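# Bend the rod into an upright arch between sockets

## Task

Shape the rod into an arch that stands upright, with one of its ends seated in each of the board's two sockets. It must stay that way after the robot lets go.

## Robot and tools

Robot: two arms, left_arm and right_arm, each with a two-finger gripper and a wrist camera. In scene coordinates the left_arm base sits at about (+0.002, +0.358, 0) m and the right_arm base at about (-0.043, -0.293, 0) m, both nearly unrotated. The scene frame has its origin at table-top height midway between the nominal bases, +z up, +x out over the table, and the left arm on the +y side. Arm names do not match image left and right. A two-camera stand stands behind the arms.

Frames: every hand position, orientation, target and wrist-camera pose an arm reports is in that arm's own base frame. Fixed cameras and the table use the scene frame. A gripper's fingers point along its +z and open and close along its y. end_effector_position is the spot between the pads, roughly 1 cm behind the tips. Reported poses can be off by a few centimetres, more at long reach.

Row layout (shared by execute_actions and move): one flat list of 14 numbers covering both arms, each in [-1, 1]: dx, dy, dz, rx, ry, rz, opening for left_arm, then the same seven for right_arm. Always send all 14, even for one arm. dx..rz are an offset, not a pose: they count from that arm's Hand target as it was when the action or move began, along that arm's base axes, and rotation turns about the Hand target's point. 1.0 equals 0.6 m for dx, dy, dz and 180 degrees for rx, ry, rz, which together form one rotation vector. Repeating an offset in a later call moves further. Six zeros re-request the current Hand target. Opening is absolute: +1 fully open (0.094 m), -1 closed; a 0 there is a real command, so resend the present opening to leave a gripper unchanged.

execute_actions(actions, cameras): actions is a list of actions; each action is a list of up to 15 rows, each row one 1/30 s control step; a short action repeats its final row to fill 15 steps. Each row of an action counts from the action's starting Hand target, not from the previous row. Images come back only if actions is empty or cameras asks (names, ["all"], or []). An empty list shows the full state and the scene number.

move(target, speed, blend, opening_speed, grip_force, blocking, cameras): target is one 14-number row or a list of up to 15 rows, all offsets from the same starting Hand targets. Grippers follow straight paths, ending together, lasting at least 0.5 s and cut off at 10 s. speed is m/s per arm path, 0.002 to 2.9 (default 0.25), rotation capped at twice that in rad/s; one value or one per target. blend is a corner radius in m (0 = stop at each target). opening_speed sets finger speed on the -1..+1 scale per second, at least 0.2; use it slowly on fragile items. grip_force is newtons per pad, 10 to 50, one value or one per arm; it persists, and low forces close slowly. blocking=false returns after about 0.5 s while motion continues. Paths do not avoid obstacles or the other arm; faster moves overshoot and lag more and hit harder. Avoid paths close to an arm's own base (go round it). Result: the state plus a move: line giving the ending (done, off_target, moving, held, fault) and limits (paced = pose clipped, held = steps withheld). done means at rest within 10 mm and 2 degrees; neither done nor off_target says anything about contact.

wait(seconds 0 to 10): lets time pass holding commands; a running move keeps going. stop(): brakes a running move. zoom_image(camera, region [x0, y0, x1, y1] pixels, at most 504 by 504): closer look at the newest image of cam_head_left, cam_head_right, cam_low, cam_left_wrist or cam_right_wrist (all 896x504). read_manual(section "licences") gives licence text only. finished_scene(scene 1 to 3) ends the scene irreversibly; scene 1 is practice.

Result lines: end_effector_position (m) and end_effector_quat_wxyz per arm in its base frame; Hand target, the last commanded pose after clipping, which the next offset starts from; Tool commands; grip_measured, the measured finger opening on the command scale (reads up to 2.5 mm wide when empty, a bit narrower than a squeezed part); Joint positions (last entry = opening in metres); joint torques (include the arm's weight, wrap at ±28 N m on joints 1 to 3); joint velocities, possibly listed as within noise; step readings for action calls; MOTOR HOT warnings.

Behaviour: orientation commands are clipped to 40 degrees from the measured one per step. Friction and weight leave grippers short, low or tilted; check pose after each move and send the remaining gap as an offset. An arm blocked by something keeps pushing until told to back off. Closing grip: squeeze ramps about 1 N per 0.001 below touch, then jumps to the force limit; release by commanding well above grip_measured.

Avoid: dropping the rod or letting go while it moves, slamming or pressing hard on the board or table, any contact between the two arms or grippers (closing on the other arm's fingers counts), strain on camera cables, and anything leaving the table. Long stretched holds or pushing into unreachable poses heat motors: at 90 °C the arm folds and idles, at 100 °C it collapses. Loose objects may be nudged occasionally. Thinking time lets the scene run.

Each tool is called after "Call:" as name(argument=value, ...), one argument or row to a line, values as JSON.

## Session

Call:
execute_actions(
  actions=[],
)

Scene clock: 0.00 s.
left_arm: end_effector_position=(+0.3964, -0.0146, +0.1164) grip_measured=+1.000 end_effector_quat_wxyz=(+0.636, +0.021, +0.770, +0.046) | right_arm: end_effector_position=(+0.3646, -0.0173, +0.0960) grip_measured=+1.000 end_effector_quat_wxyz=(+0.626, +0.032, +0.779, -0.035)
Joint positions: left_arm=[-0.098 1.575 0.319 1.065 -0.141 0.072 0.094] | right_arm=[-0.005 1.555 0.184 1.154 0.089 0.005 0.094]
Joint velocities: within noise
Joint torques (N m): no reading
Heat: left arm: 31 °C; right arm: 31 °C.
Hand target: left_arm +0.3986, -0.0147, +0.1227; +0.642, +0.020, +0.765, +0.046 | right_arm +0.3664, -0.0172, +0.0997; +0.630, +0.032, +0.775, -0.034
Tool commands: left_gripper/opening=+1.0 right_gripper/opening=+1.0

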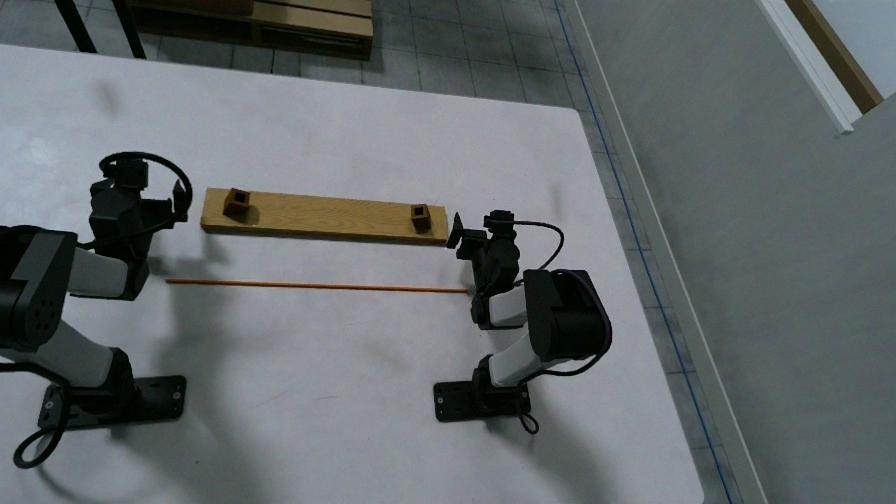

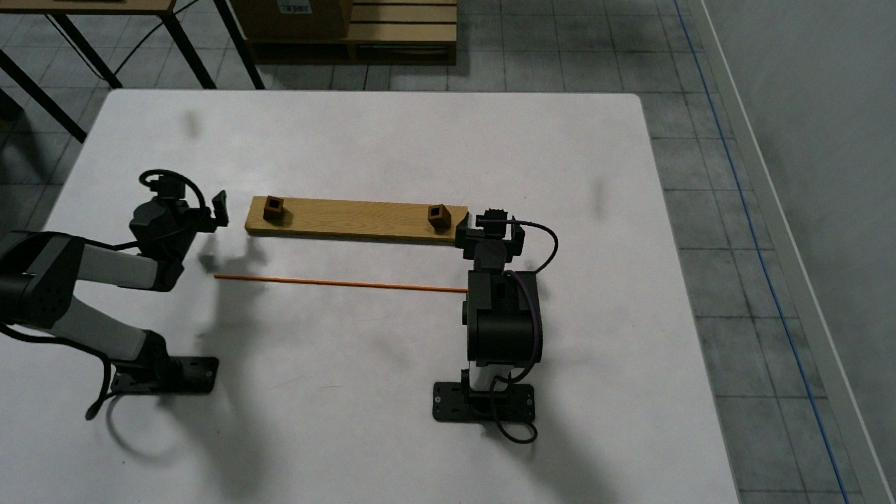

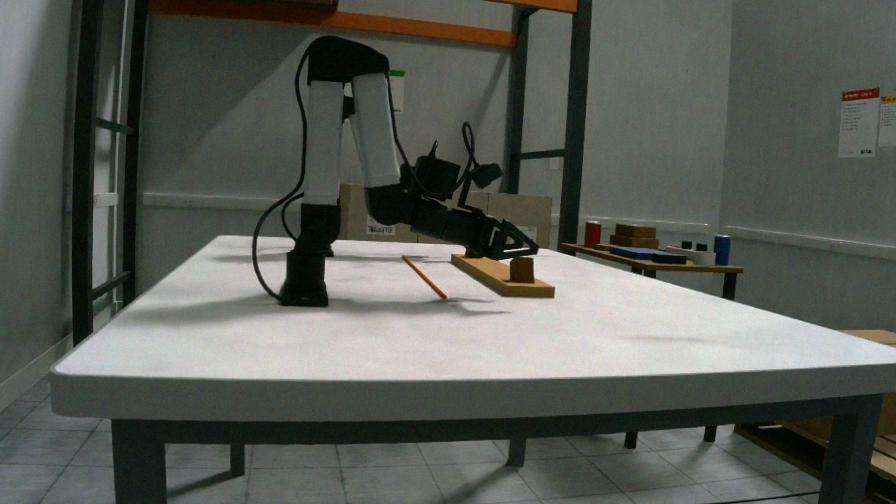

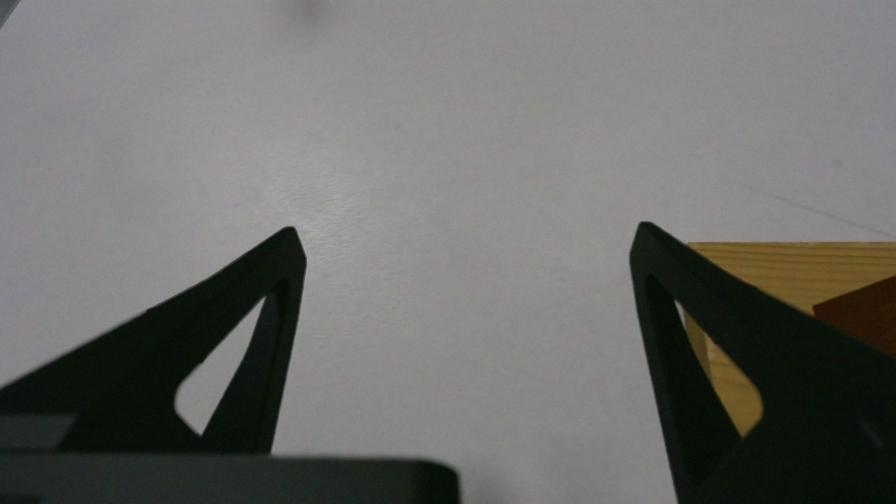

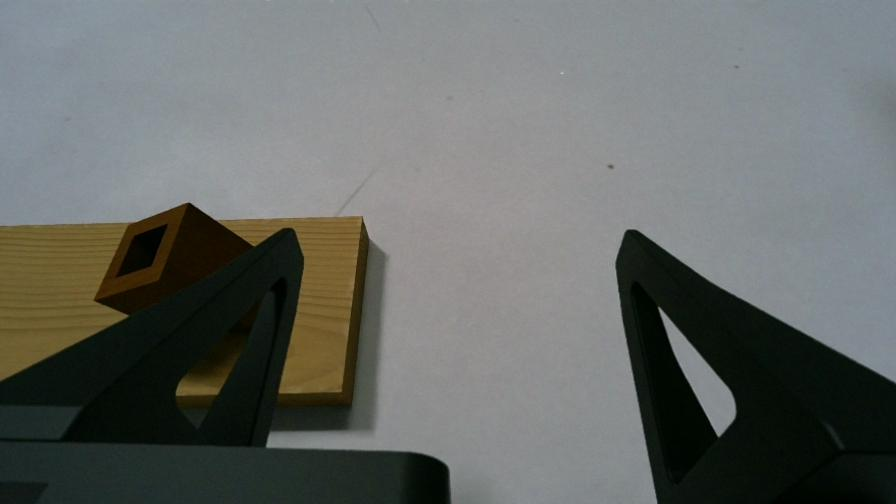

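Call:
move(
  target=[-0.2677,-0.1088,0.1622,0.3169,0.3658,-0.3961,1,-0.1962,0.1237,0.2005,-0.3209,0.3576,0.4346,1],
  cameras=["all"],
)

Scene clock: 30.63 s.
left_arm: end_effector_position=(+0.2534, -0.0850, +0.2138) grip_measured=+1.000 end_effector_quat_wxyz=(+0.068, +0.697, +0.713, +0.027) | right_arm: end_effector_position=(+0.2505, +0.0591, +0.2099) grip_measured=+1.000 end_effector_quat_wxyz=(-0.041, +0.701, -0.712, +0.016)
Joint positions: left_arm=[-0.316 1.468 1.563 -1.52 0.012 1.231 0.094] | right_arm=[0.221 1.482 1.567 -1.568 -0.016 -1.335 0.094]
Joint torques (N m): left_arm=[-0.65 -8.27 7.16 0.09 0.04 0.17] | right_arm=[0.03 -5.57 6.24 0.28 0.02 -0.05]
Heat: left arm: 35 °C; right arm: 34 °C.
Hand target: left_arm +0.2380, -0.0800, +0.2200; +0.000, +0.707, +0.707, +0.000 | right_arm +0.2486, +0.0569, +0.2200; +0.000, +0.707, -0.707, +0.000
Off the commanded pose: left_arm 0.017 m, 9 deg | right_arm 0.011 m, 5 deg.
joint sent to its limit (left arm) — joint 4 (wrist pitch), lower limit. The joint targets are off in orientation, not in position.
joint sent to its limit (right arm) — joint 4 (wrist pitch), lower limit. The joint targets are off in orientation, not in position.
move: off_target (left_arm, right_arm)
camera_calibration:
cam_left_wrist: T_world_to_cam=[[-0.986301, 0.0306484, -0.162083, 0.290606], [-0.0852343, 0.746562, 0.659834, -0.0520885], [0.141227, 0.66461, -0.733722, 0.30865], [0, 0, 0, 1]] pos_world=[0.238595, -0.175152, 0.307936]
cam_right_wrist: T_world_to_cam=[[0.998686, -0.0233124, 0.0456443, -0.257164], [-0.0480902, -0.734222, 0.677204, -0.0843825], [0.0177258, -0.678509, -0.734378, 0.3187], [0, 0, 0, 1]] pos_world=[0.247118, 0.14829, 0.302929]

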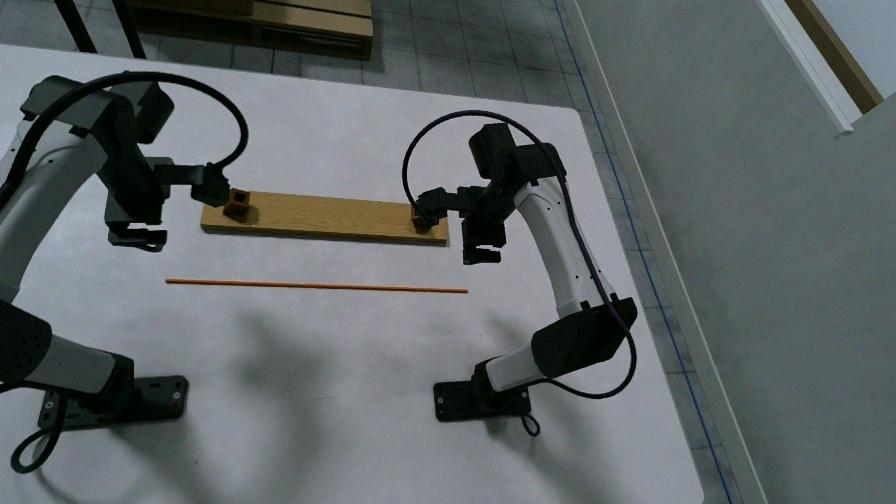

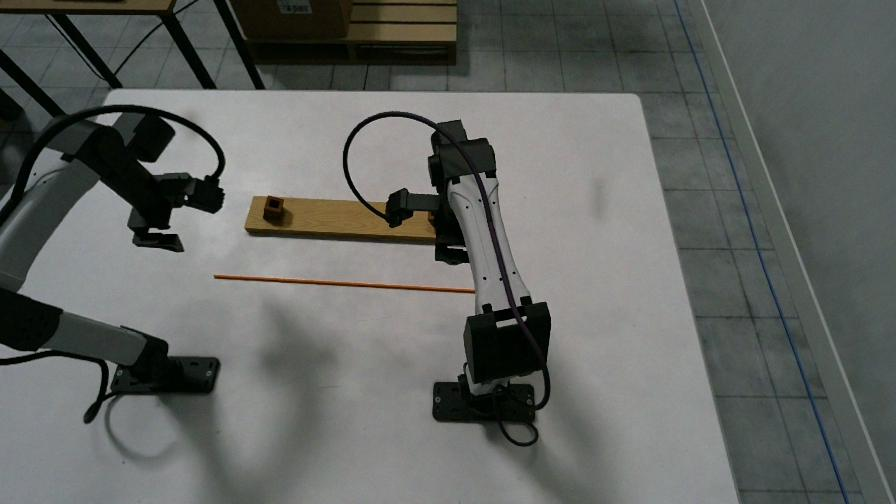

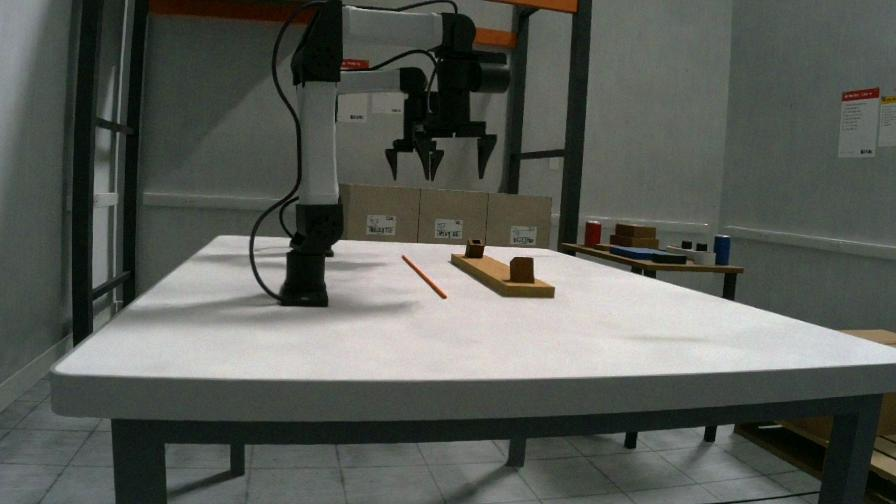

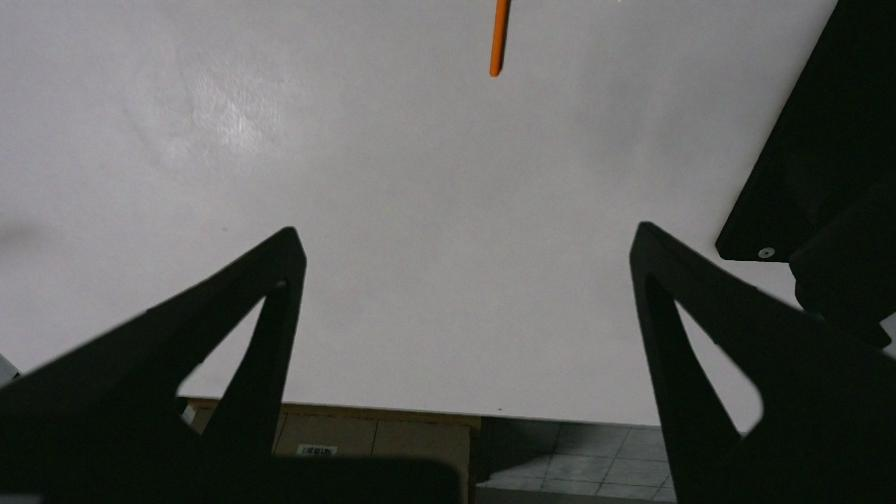

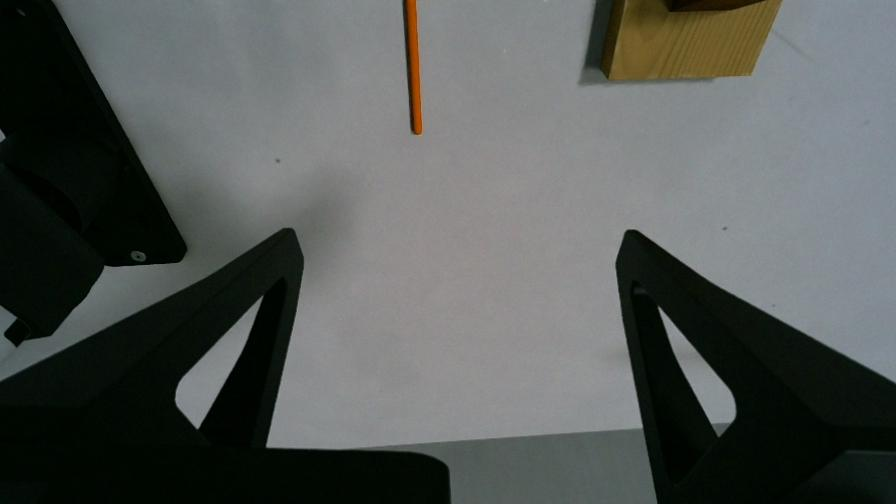

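Call:
zoom_image(
  camera="cam_low",
  region=[380, 220, 580, 320],
)

Call:
zoom_image(
  camera="cam_head_right",
  region=[200, 160, 480, 310],
)

Call:
zoom_image(
  camera="cam_head_left",
  region=[150, 160, 480, 310],
)

Scaled by 2.520 from the camera's 896x504 image, which has a finer 1280x720 frame.

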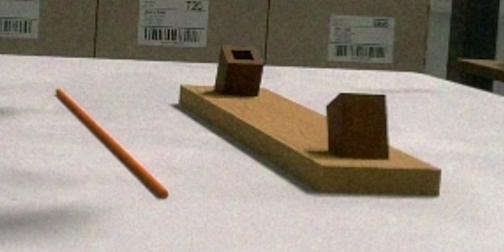

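Scaled by 1.800 from the camera's 896x504 image, which has a finer 1280x720 frame.

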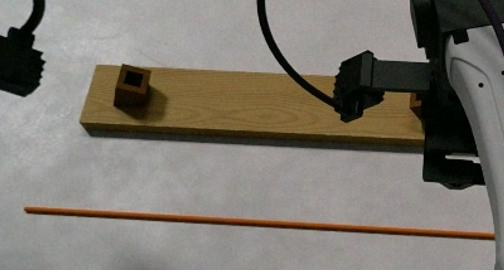

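Scaled by 1.527 from the camera's 896x504 image, which has a finer 1280x720 frame.

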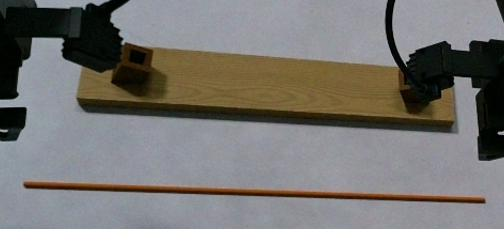

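Call:
move(
  target=[0.0367,-0.06,-0.2167,0,0,-0.0196,1,-0.0193,-0.0315,-0.2167,0,0,-0.0196,1],
  cameras=["all"],
)

Scene clock: 48.67 s.
left_arm: end_effector_position=(+0.2610, -0.1160, +0.0917) grip_measured=+1.000 end_effector_quat_wxyz=(+0.004, +0.729, +0.684, -0.003) | right_arm: end_effector_position=(+0.2361, +0.0414, +0.0945) grip_measured=+1.000 end_effector_quat_wxyz=(-0.006, +0.683, -0.730, -0.004)
Joint positions: left_arm=[-0.413 1.627 1.238 -1.176 0.009 1.222 0.094] | right_arm=[0.165 1.451 1.079 -1.194 -0.012 -1.34 0.094]
Joint torques (N m): left_arm=[-0.65 -8.03 6.04 0.45 0.04 -0.03] | right_arm=[-0.72 -3.12 4.27 0.38 0 -0.07]
Heat: left arm: 37 °C; right arm: 33 °C.
Hand target: left_arm +0.2600, -0.1160, +0.0900; +0.000, +0.728, +0.685, +0.000 | right_arm +0.2370, +0.0380, +0.0901; +0.000, +0.685, -0.728, +0.000
Off the commanded pose: left_arm 0.002 m, 1 deg | right_arm 0.006 m, 1 deg.
move: done
camera_calibration:
cam_left_wrist: T_world_to_cam=[[-0.992112, 0.122235, -0.0278063, 0.279092], [0.068131, 0.711966, 0.698901, 0.00470346], [0.105228, 0.691493, -0.714678, 0.249326], [0, 0, 0, 1]] pos_world=[0.250334, -0.209871, 0.182661]
cam_right_wrist: T_world_to_cam=[[0.996735, -0.0736133, -0.0331794, -0.227844], [-0.0299244, -0.71842, 0.694966, -0.0265692], [-0.0749955, -0.691704, -0.718277, 0.243134], [0, 0, 0, 1]] pos_world=[0.244539, 0.132317, 0.185543]

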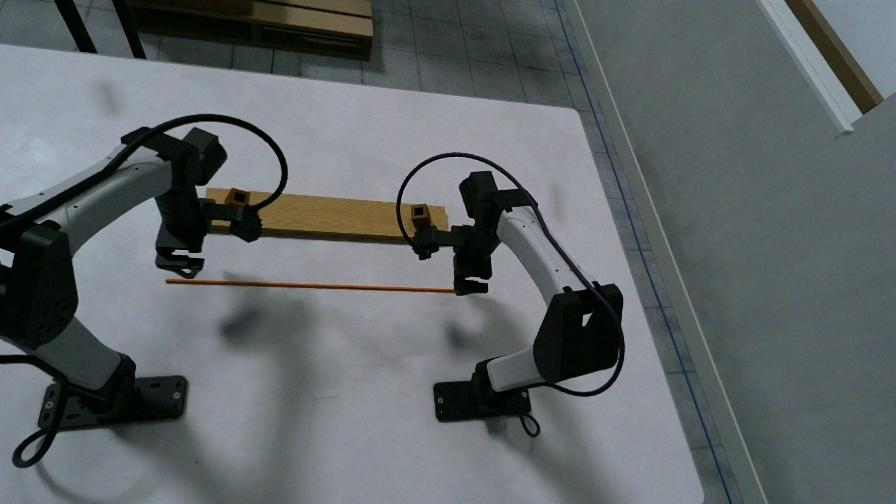

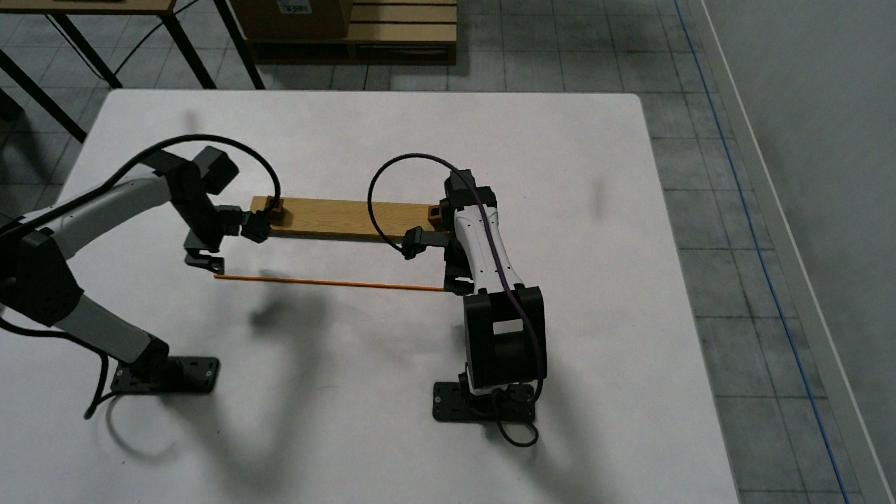

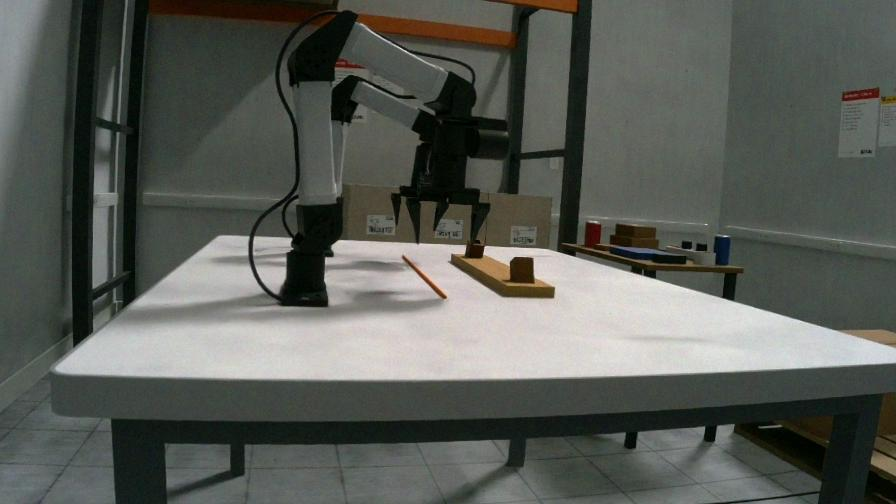

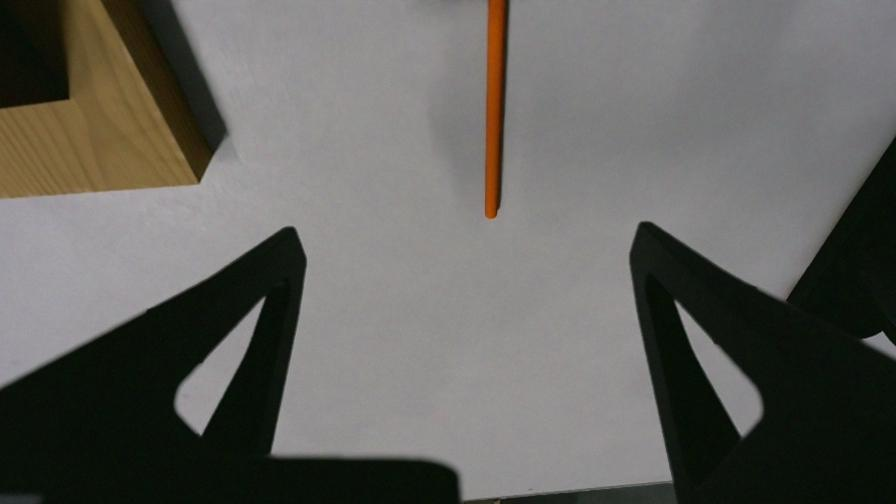

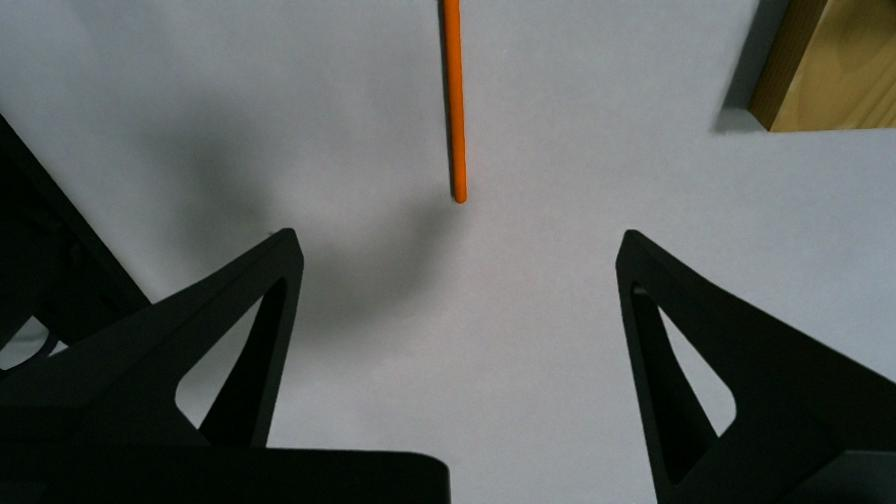

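Call:
move(
  target=[-0.0142,-0.0033,-0.1,0,0,0,1,0.0017,0.0117,-0.1,0,0,0,1],
  cameras=["all"],
)

Call:
zoom_image(
  camera="cam_low",
  region=[370, 180, 570, 320],
)

Scene clock: 53.40 s.
left_arm: end_effector_position=(+0.2538, -0.1182, +0.0335) grip_measured=+1.000 end_effector_quat_wxyz=(+0.007, +0.729, +0.685, -0.002) | right_arm: end_effector_position=(+0.2382, +0.0462, +0.0349) grip_measured=+1.000 end_effector_quat_wxyz=(-0.006, +0.686, -0.728, -0.003)
Joint positions: left_arm=[-0.431 1.659 1.033 -0.933 0.008 1.203 0.094] | right_arm=[0.183 1.521 0.898 -0.94 -0.012 -1.328 0.094]
Joint torques (N m): left_arm=[-0.79 -7.46 5.55 0.49 0.05 -0.02] | right_arm=[0.08 -3.07 4.15 0.42 0 0.07]
Heat: left arm: 37 °C; right arm: 33 °C.
Hand target: left_arm +0.2515, -0.1180, +0.0301; +0.000, +0.728, +0.685, +0.000 | right_arm +0.2380, +0.0452, +0.0301; +0.000, +0.685, -0.728, +0.000
Off the commanded pose: left_arm 0.004 m, 1 deg | right_arm 0.005 m, 1 deg.
move: done
camera_calibration:
cam_left_wrist: T_world_to_cam=[[-0.992067, 0.121022, -0.0340006, 0.270685], [0.0631182, 0.713461, 0.697846, 0.0489185], [0.108713, 0.690164, -0.71544, 0.208952], [0, 0, 0, 1]] pos_world=[0.242734, -0.211872, 0.124559]
cam_right_wrist: T_world_to_cam=[[0.997234, -0.0674835, -0.031152, -0.231989], [-0.0269521, -0.718916, 0.694574, 0.0177949], [-0.0692679, -0.691813, -0.718746, 0.202473], [0, 0, 0, 1]] pos_world=[0.245852, 0.137211, 0.12594]

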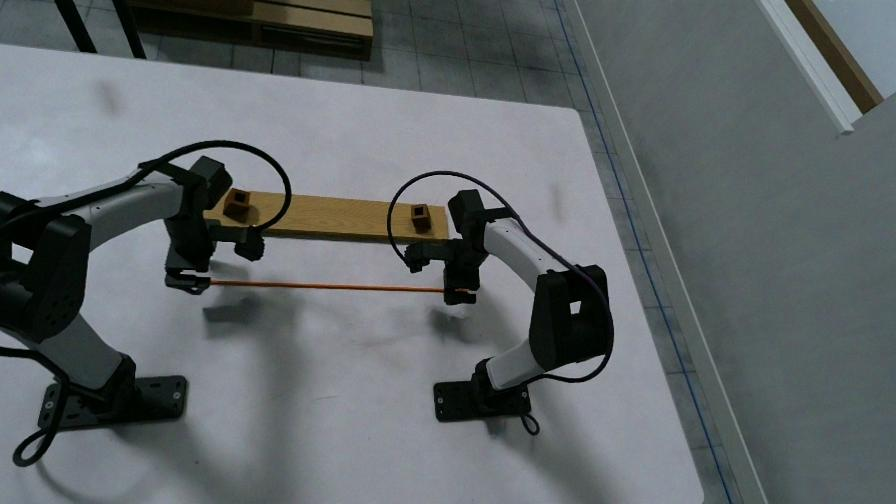

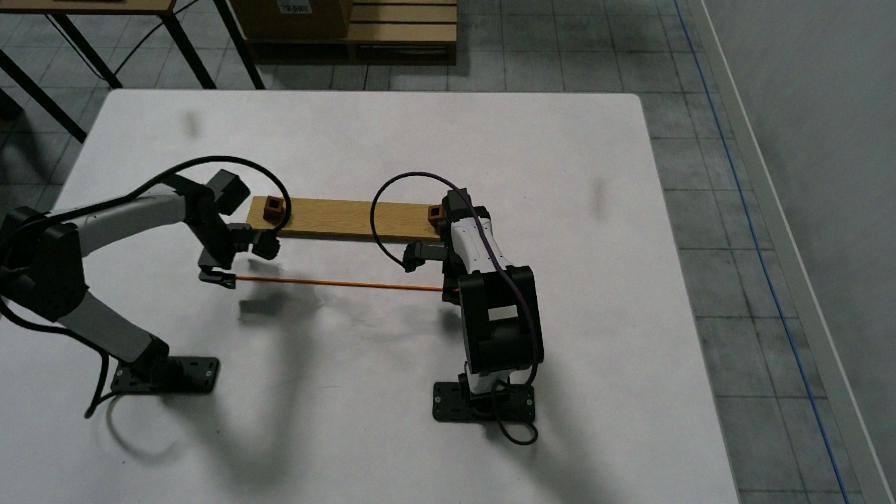

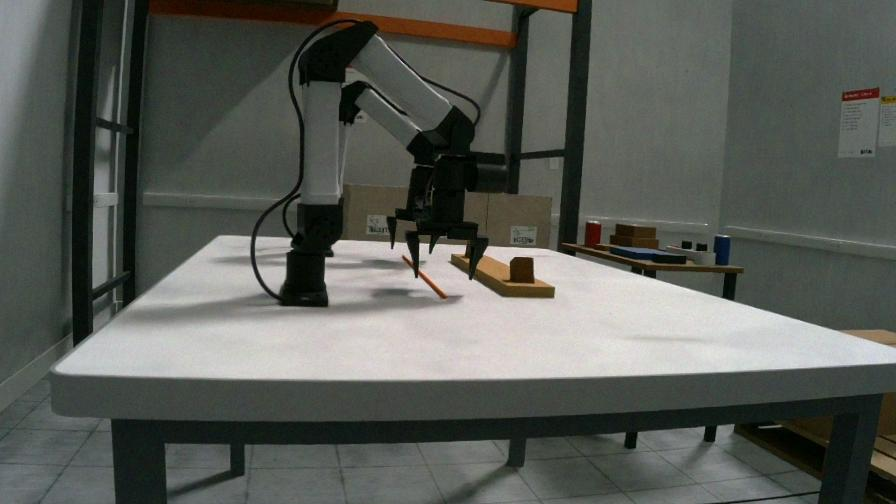

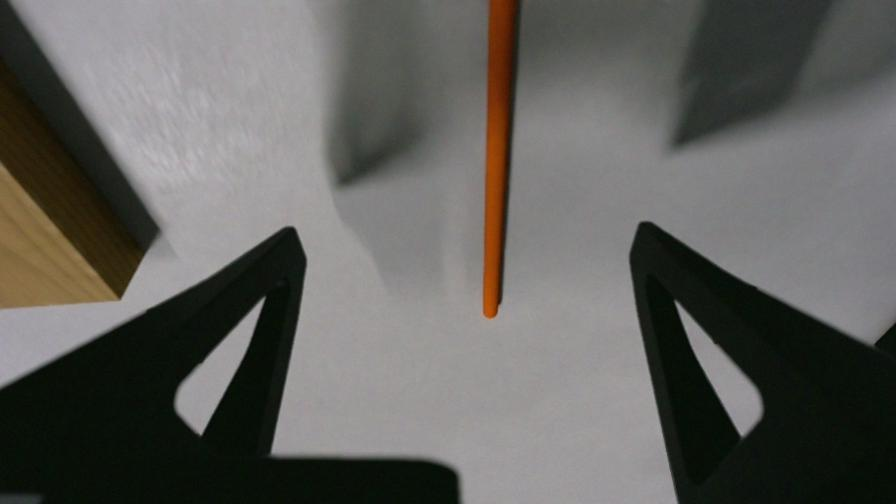

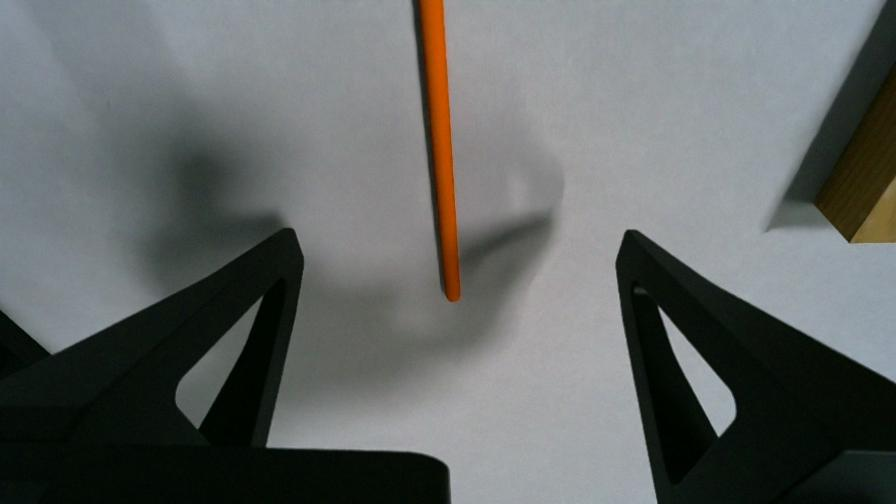

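Scaled by 2.520 from the camera's 896x504 image, which has a finer 1280x720 frame.

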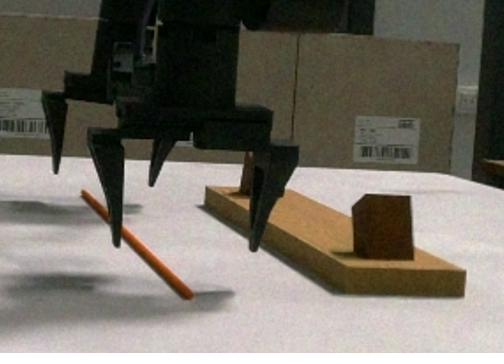

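Call:
move(
  target=[-0.0133,0,-0.0267,0,0,0,1,0,0,-0.0267,0,0,0,1],
  speed=0.06,
  cameras=["cam_low","cam_left_wrist","cam_right_wrist"],
)

Call:
zoom_image(
  camera="cam_low",
  region=[370, 200, 530, 310],
)

Scene clock: 57.10 s.
left_arm: end_effector_position=(+0.2467, -0.1187, +0.0181) grip_measured=+1.000 end_effector_quat_wxyz=(+0.008, +0.729, +0.684, -0.001) | right_arm: end_effector_position=(+0.2388, +0.0463, +0.0190) grip_measured=+1.000 end_effector_quat_wxyz=(-0.007, +0.686, -0.728, -0.003)
Joint positions: left_arm=[-0.443 1.659 0.966 -0.863 0.008 1.191 0.094] | right_arm=[0.183 1.55 0.856 -0.869 -0.012 -1.328 0.094]
Joint torques (N m): left_arm=[-0.73 -7.17 5.18 0.51 0.05 -0.02] | right_arm=[0.09 -3.17 3.92 0.38 0 0.07]
Heat: left arm: 36 °C; right arm: 33 °C.
Hand target: left_arm +0.2434, -0.1180, +0.0140; +0.000, +0.728, +0.685, +0.000 | right_arm +0.2380, +0.0452, +0.0140; +0.000, +0.685, -0.728, +0.000
Off the commanded pose: left_arm 0.005 m, 1 deg | right_arm 0.005 m, 1 deg.
move: done
camera_calibration:
cam_left_wrist: T_world_to_cam=[[-0.991934, 0.121382, -0.0365061, 0.263288], [0.061711, 0.714043, 0.697376, 0.060848], [0.110716, 0.689499, -0.715775, 0.198498], [0, 0, 0, 1]] pos_world=[0.235432, -0.212271, 0.109258]
cam_right_wrist: T_world_to_cam=[[0.997254, -0.0674969, -0.0304576, -0.233156], [-0.0274523, -0.718985, 0.694483, 0.0290702], [-0.068774, -0.69174, -0.718864, 0.191036], [0, 0, 0, 1]] pos_world=[0.246452, 0.137311, 0.110039]
Images, in order (width x height): cam_low 896x504, cam_left_wrist 896x504, cam_right_wrist 896x504.

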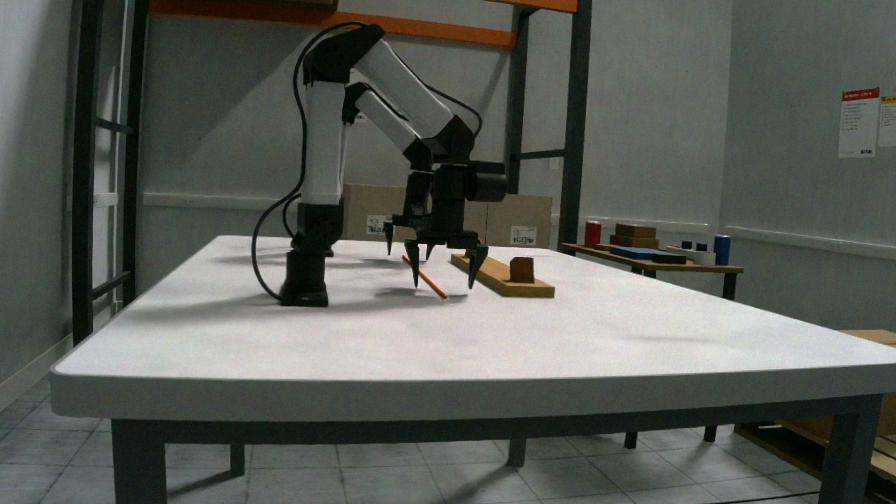

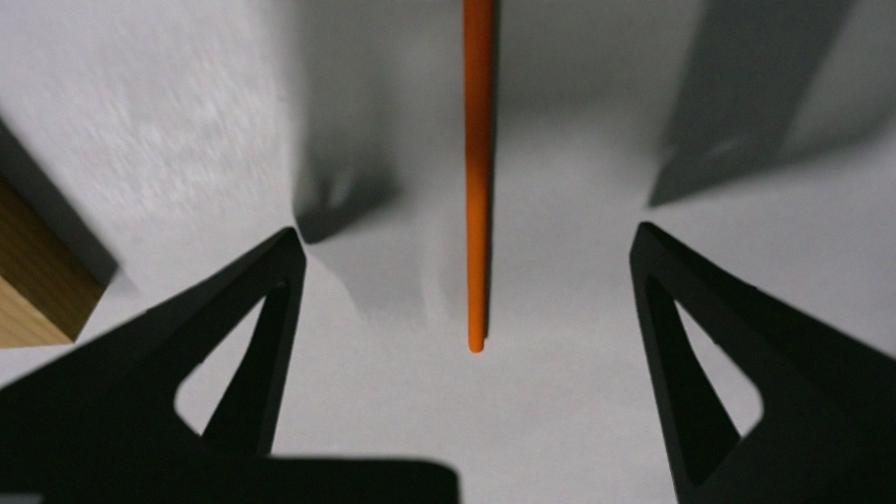

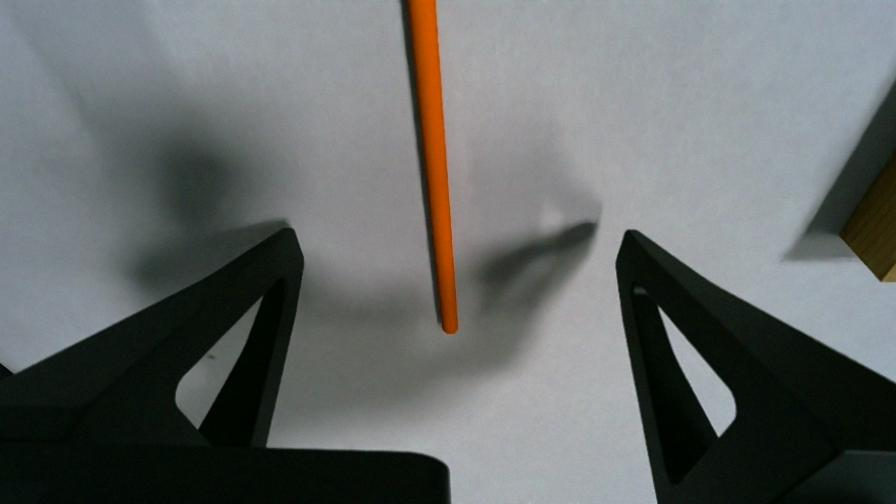

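Scaled by 3.150 from the camera's 896x504 image, which has a finer 1280x720 frame.

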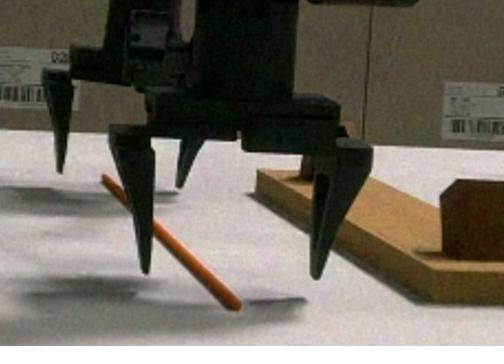

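Call:
move(
  target=[0,0,-0.0142,0,0,0,1,0,0,-0.0142,0,0,0,1],
  speed=0.03,
  cameras=["cam_low","cam_left_wrist","cam_right_wrist"],
)

Call:
zoom_image(
  camera="cam_low",
  region=[370, 200, 530, 310],
)

Scene clock: 62.20 s.
left_arm: end_effector_position=(+0.2466, -0.1186, +0.0144) grip_measured=+1.000 end_effector_quat_wxyz=(+0.009, +0.729, +0.685, -0.001) | right_arm: end_effector_position=(+0.2391, +0.0464, +0.0107) grip_measured=+1.000 end_effector_quat_wxyz=(-0.007, +0.686, -0.728, -0.003)
Joint positions: left_arm=[-0.443 1.664 0.955 -0.846 0.008 1.19 0.094] | right_arm=[0.183 1.567 0.836 -0.831 -0.012 -1.328 0.094]
Joint torques (N m): left_arm=[-0.8 -6.15 4.41 0.71 0.05 -0.02] | right_arm=[0.09 -3.18 3.84 0.42 0 0.07]
Heat: left arm: 36 °C; right arm: 33 °C.
Hand target: left_arm +0.2434, -0.1180, +0.0054; +0.000, +0.728, +0.685, +0.000 | right_arm +0.2381, +0.0452, +0.0055; +0.000, +0.685, -0.728, +0.000
Off the commanded pose: left_arm 0.009 m, 1 deg | right_arm 0.005 m, 1 deg.
move: done
camera_calibration:
cam_left_wrist: T_world_to_cam=[[-0.991971, 0.12063, -0.0379764, 0.262948], [0.0602106, 0.714552, 0.696987, 0.0638717], [0.111213, 0.689104, -0.716078, 0.195634], [0, 0, 0, 1]] pos_world=[0.235233, -0.212171, 0.105558]
cam_right_wrist: T_world_to_cam=[[0.997272, -0.0675805, -0.0296909, -0.23378], [-0.0280575, -0.719094, 0.694346, 0.0350219], [-0.0682747, -0.691619, -0.719029, 0.184966], [0, 0, 0, 1]] pos_world=[0.246753, 0.137311, 0.101738]
Images, in order (width x height): cam_low 896x504, cam_left_wrist 896x504, cam_right_wrist 896x504.

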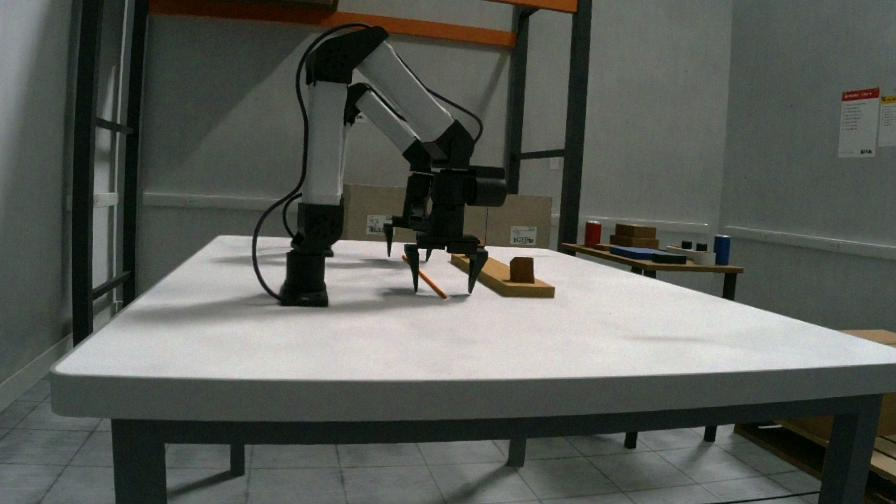

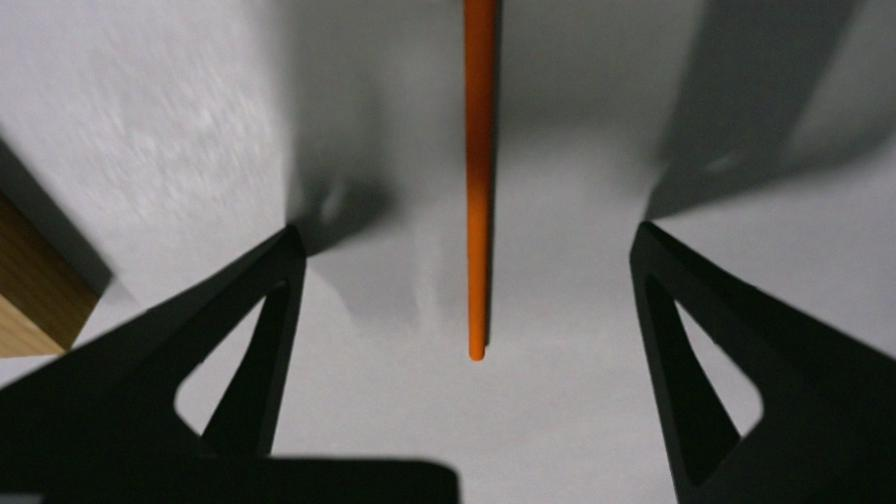

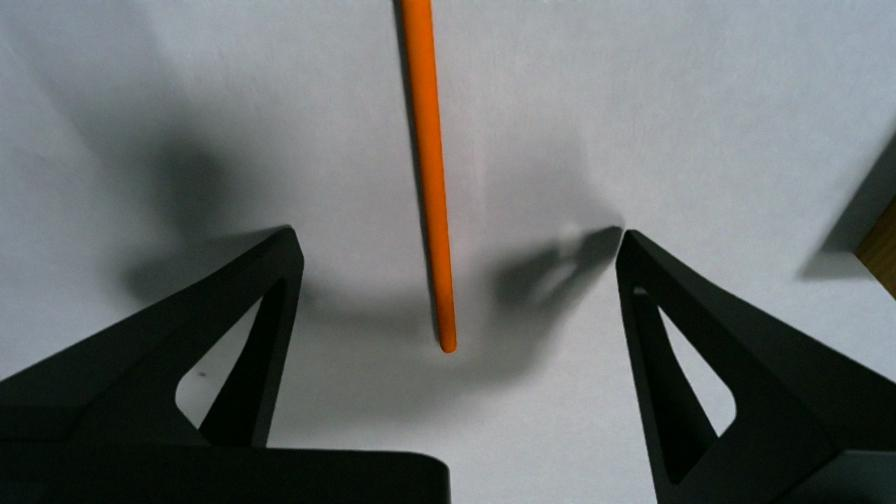

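Scaled by 3.150 from the camera's 896x504 image, which has a finer 1280x720 frame.

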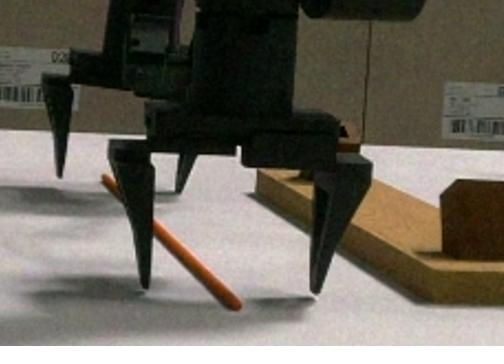

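Call:
move(
  target=[0,0,0.0067,0,0,0,-1,0,0,0,0,0,0,-1],
  speed=0.05,
  opening_speed=0.7,
  cameras=["cam_low","cam_left_wrist","cam_right_wrist"],
)

Scene clock: 67.30 s.
left_arm: end_effector_position=(+0.2507, -0.1193, +0.0162) grip_measured=-0.996 end_effector_quat_wxyz=(+0.016, +0.728, +0.685, +0.005) | right_arm: end_effector_position=(+0.2408, +0.0465, +0.0126) grip_measured=-0.993 end_effector_quat_wxyz=(-0.010, +0.686, -0.728, +0.000)
Joint positions: left_arm=[-0.443 1.661 0.959 -0.836 0.002 1.189 0] | right_arm=[0.183 1.562 0.84 -0.832 -0.011 -1.328 0]
Joint torques (N m): left_arm=[-0.76 -6.49 5 0.45 0.11 -0.02] | right_arm=[0.09 -2.8 3.55 0.43 -0.01 0.07]
Heat: left arm: 36 °C; right arm: 33 °C.
Hand target: left_arm +0.2435, -0.1180, +0.0095; +0.000, +0.728, +0.685, +0.000 | right_arm +0.2379, +0.0451, +0.0054; +0.000, +0.685, -0.728, +0.000
Off the commanded pose: left_arm 0.010 m, 2 deg | right_arm 0.008 m, 1 deg.
move: done
camera_calibration:
cam_left_wrist: T_world_to_cam=[[-0.991243, 0.119643, -0.0558865, 0.267101], [0.0470694, 0.71554, 0.696985, 0.066244], [0.123378, 0.68825, -0.714905, 0.193846], [0, 0, 0, 1]] pos_world=[0.237728, -0.212772, 0.107338]
cam_right_wrist: T_world_to_cam=[[0.997456, -0.0679088, -0.0216804, -0.235548], [-0.0338893, -0.719296, 0.693876, 0.035192], [-0.0627149, -0.691376, -0.719768, 0.185274], [0, 0, 0, 1]] pos_world=[0.247761, 0.137412, 0.103829]
Images, in order (width x height): cam_low 896x504, cam_left_wrist 896x504, cam_right_wrist 896x504.

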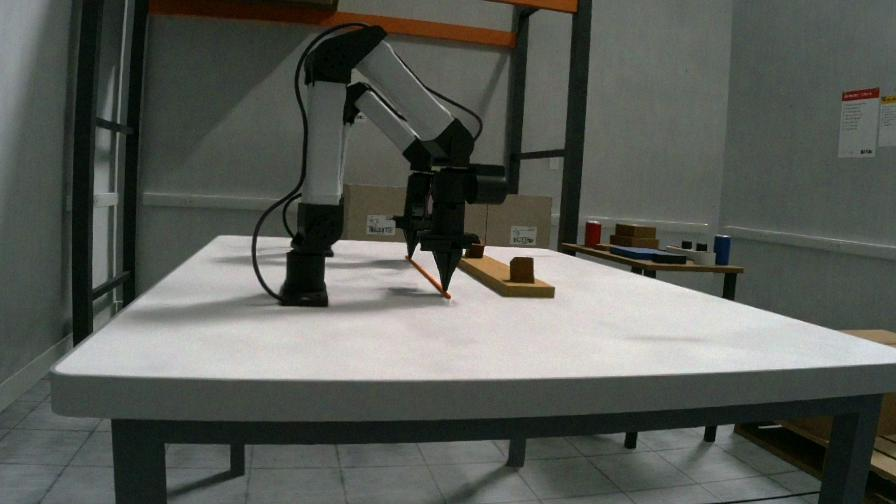

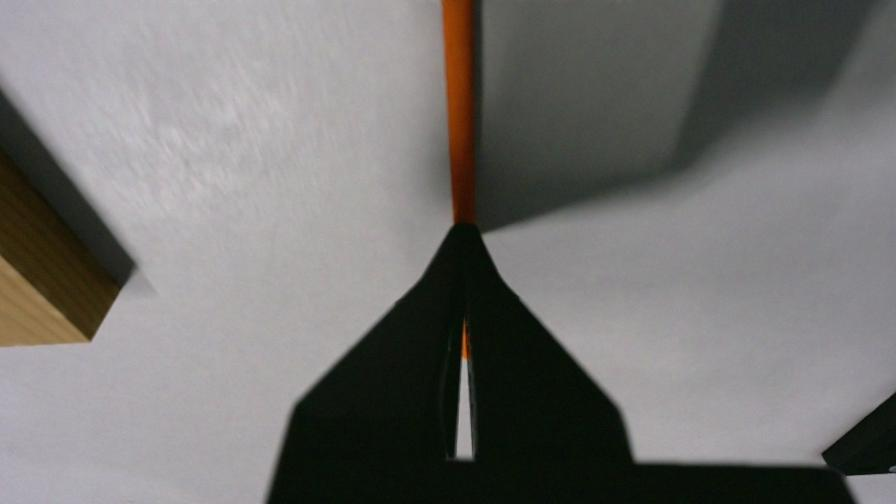

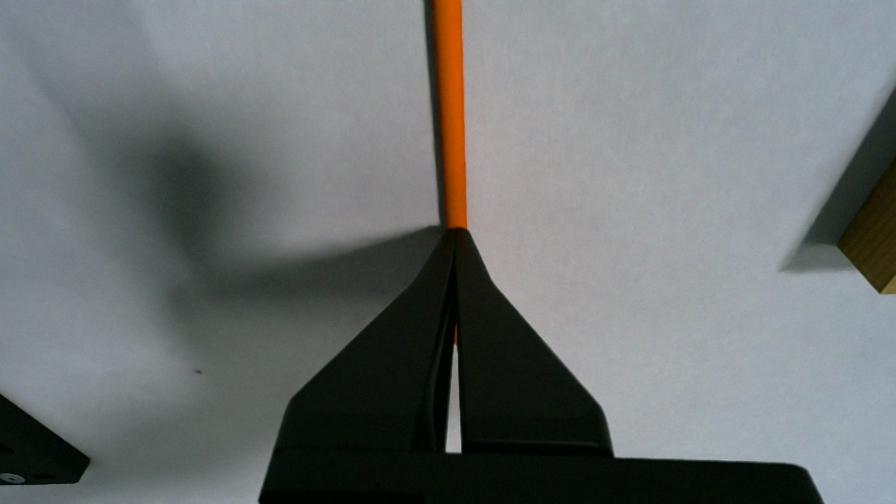

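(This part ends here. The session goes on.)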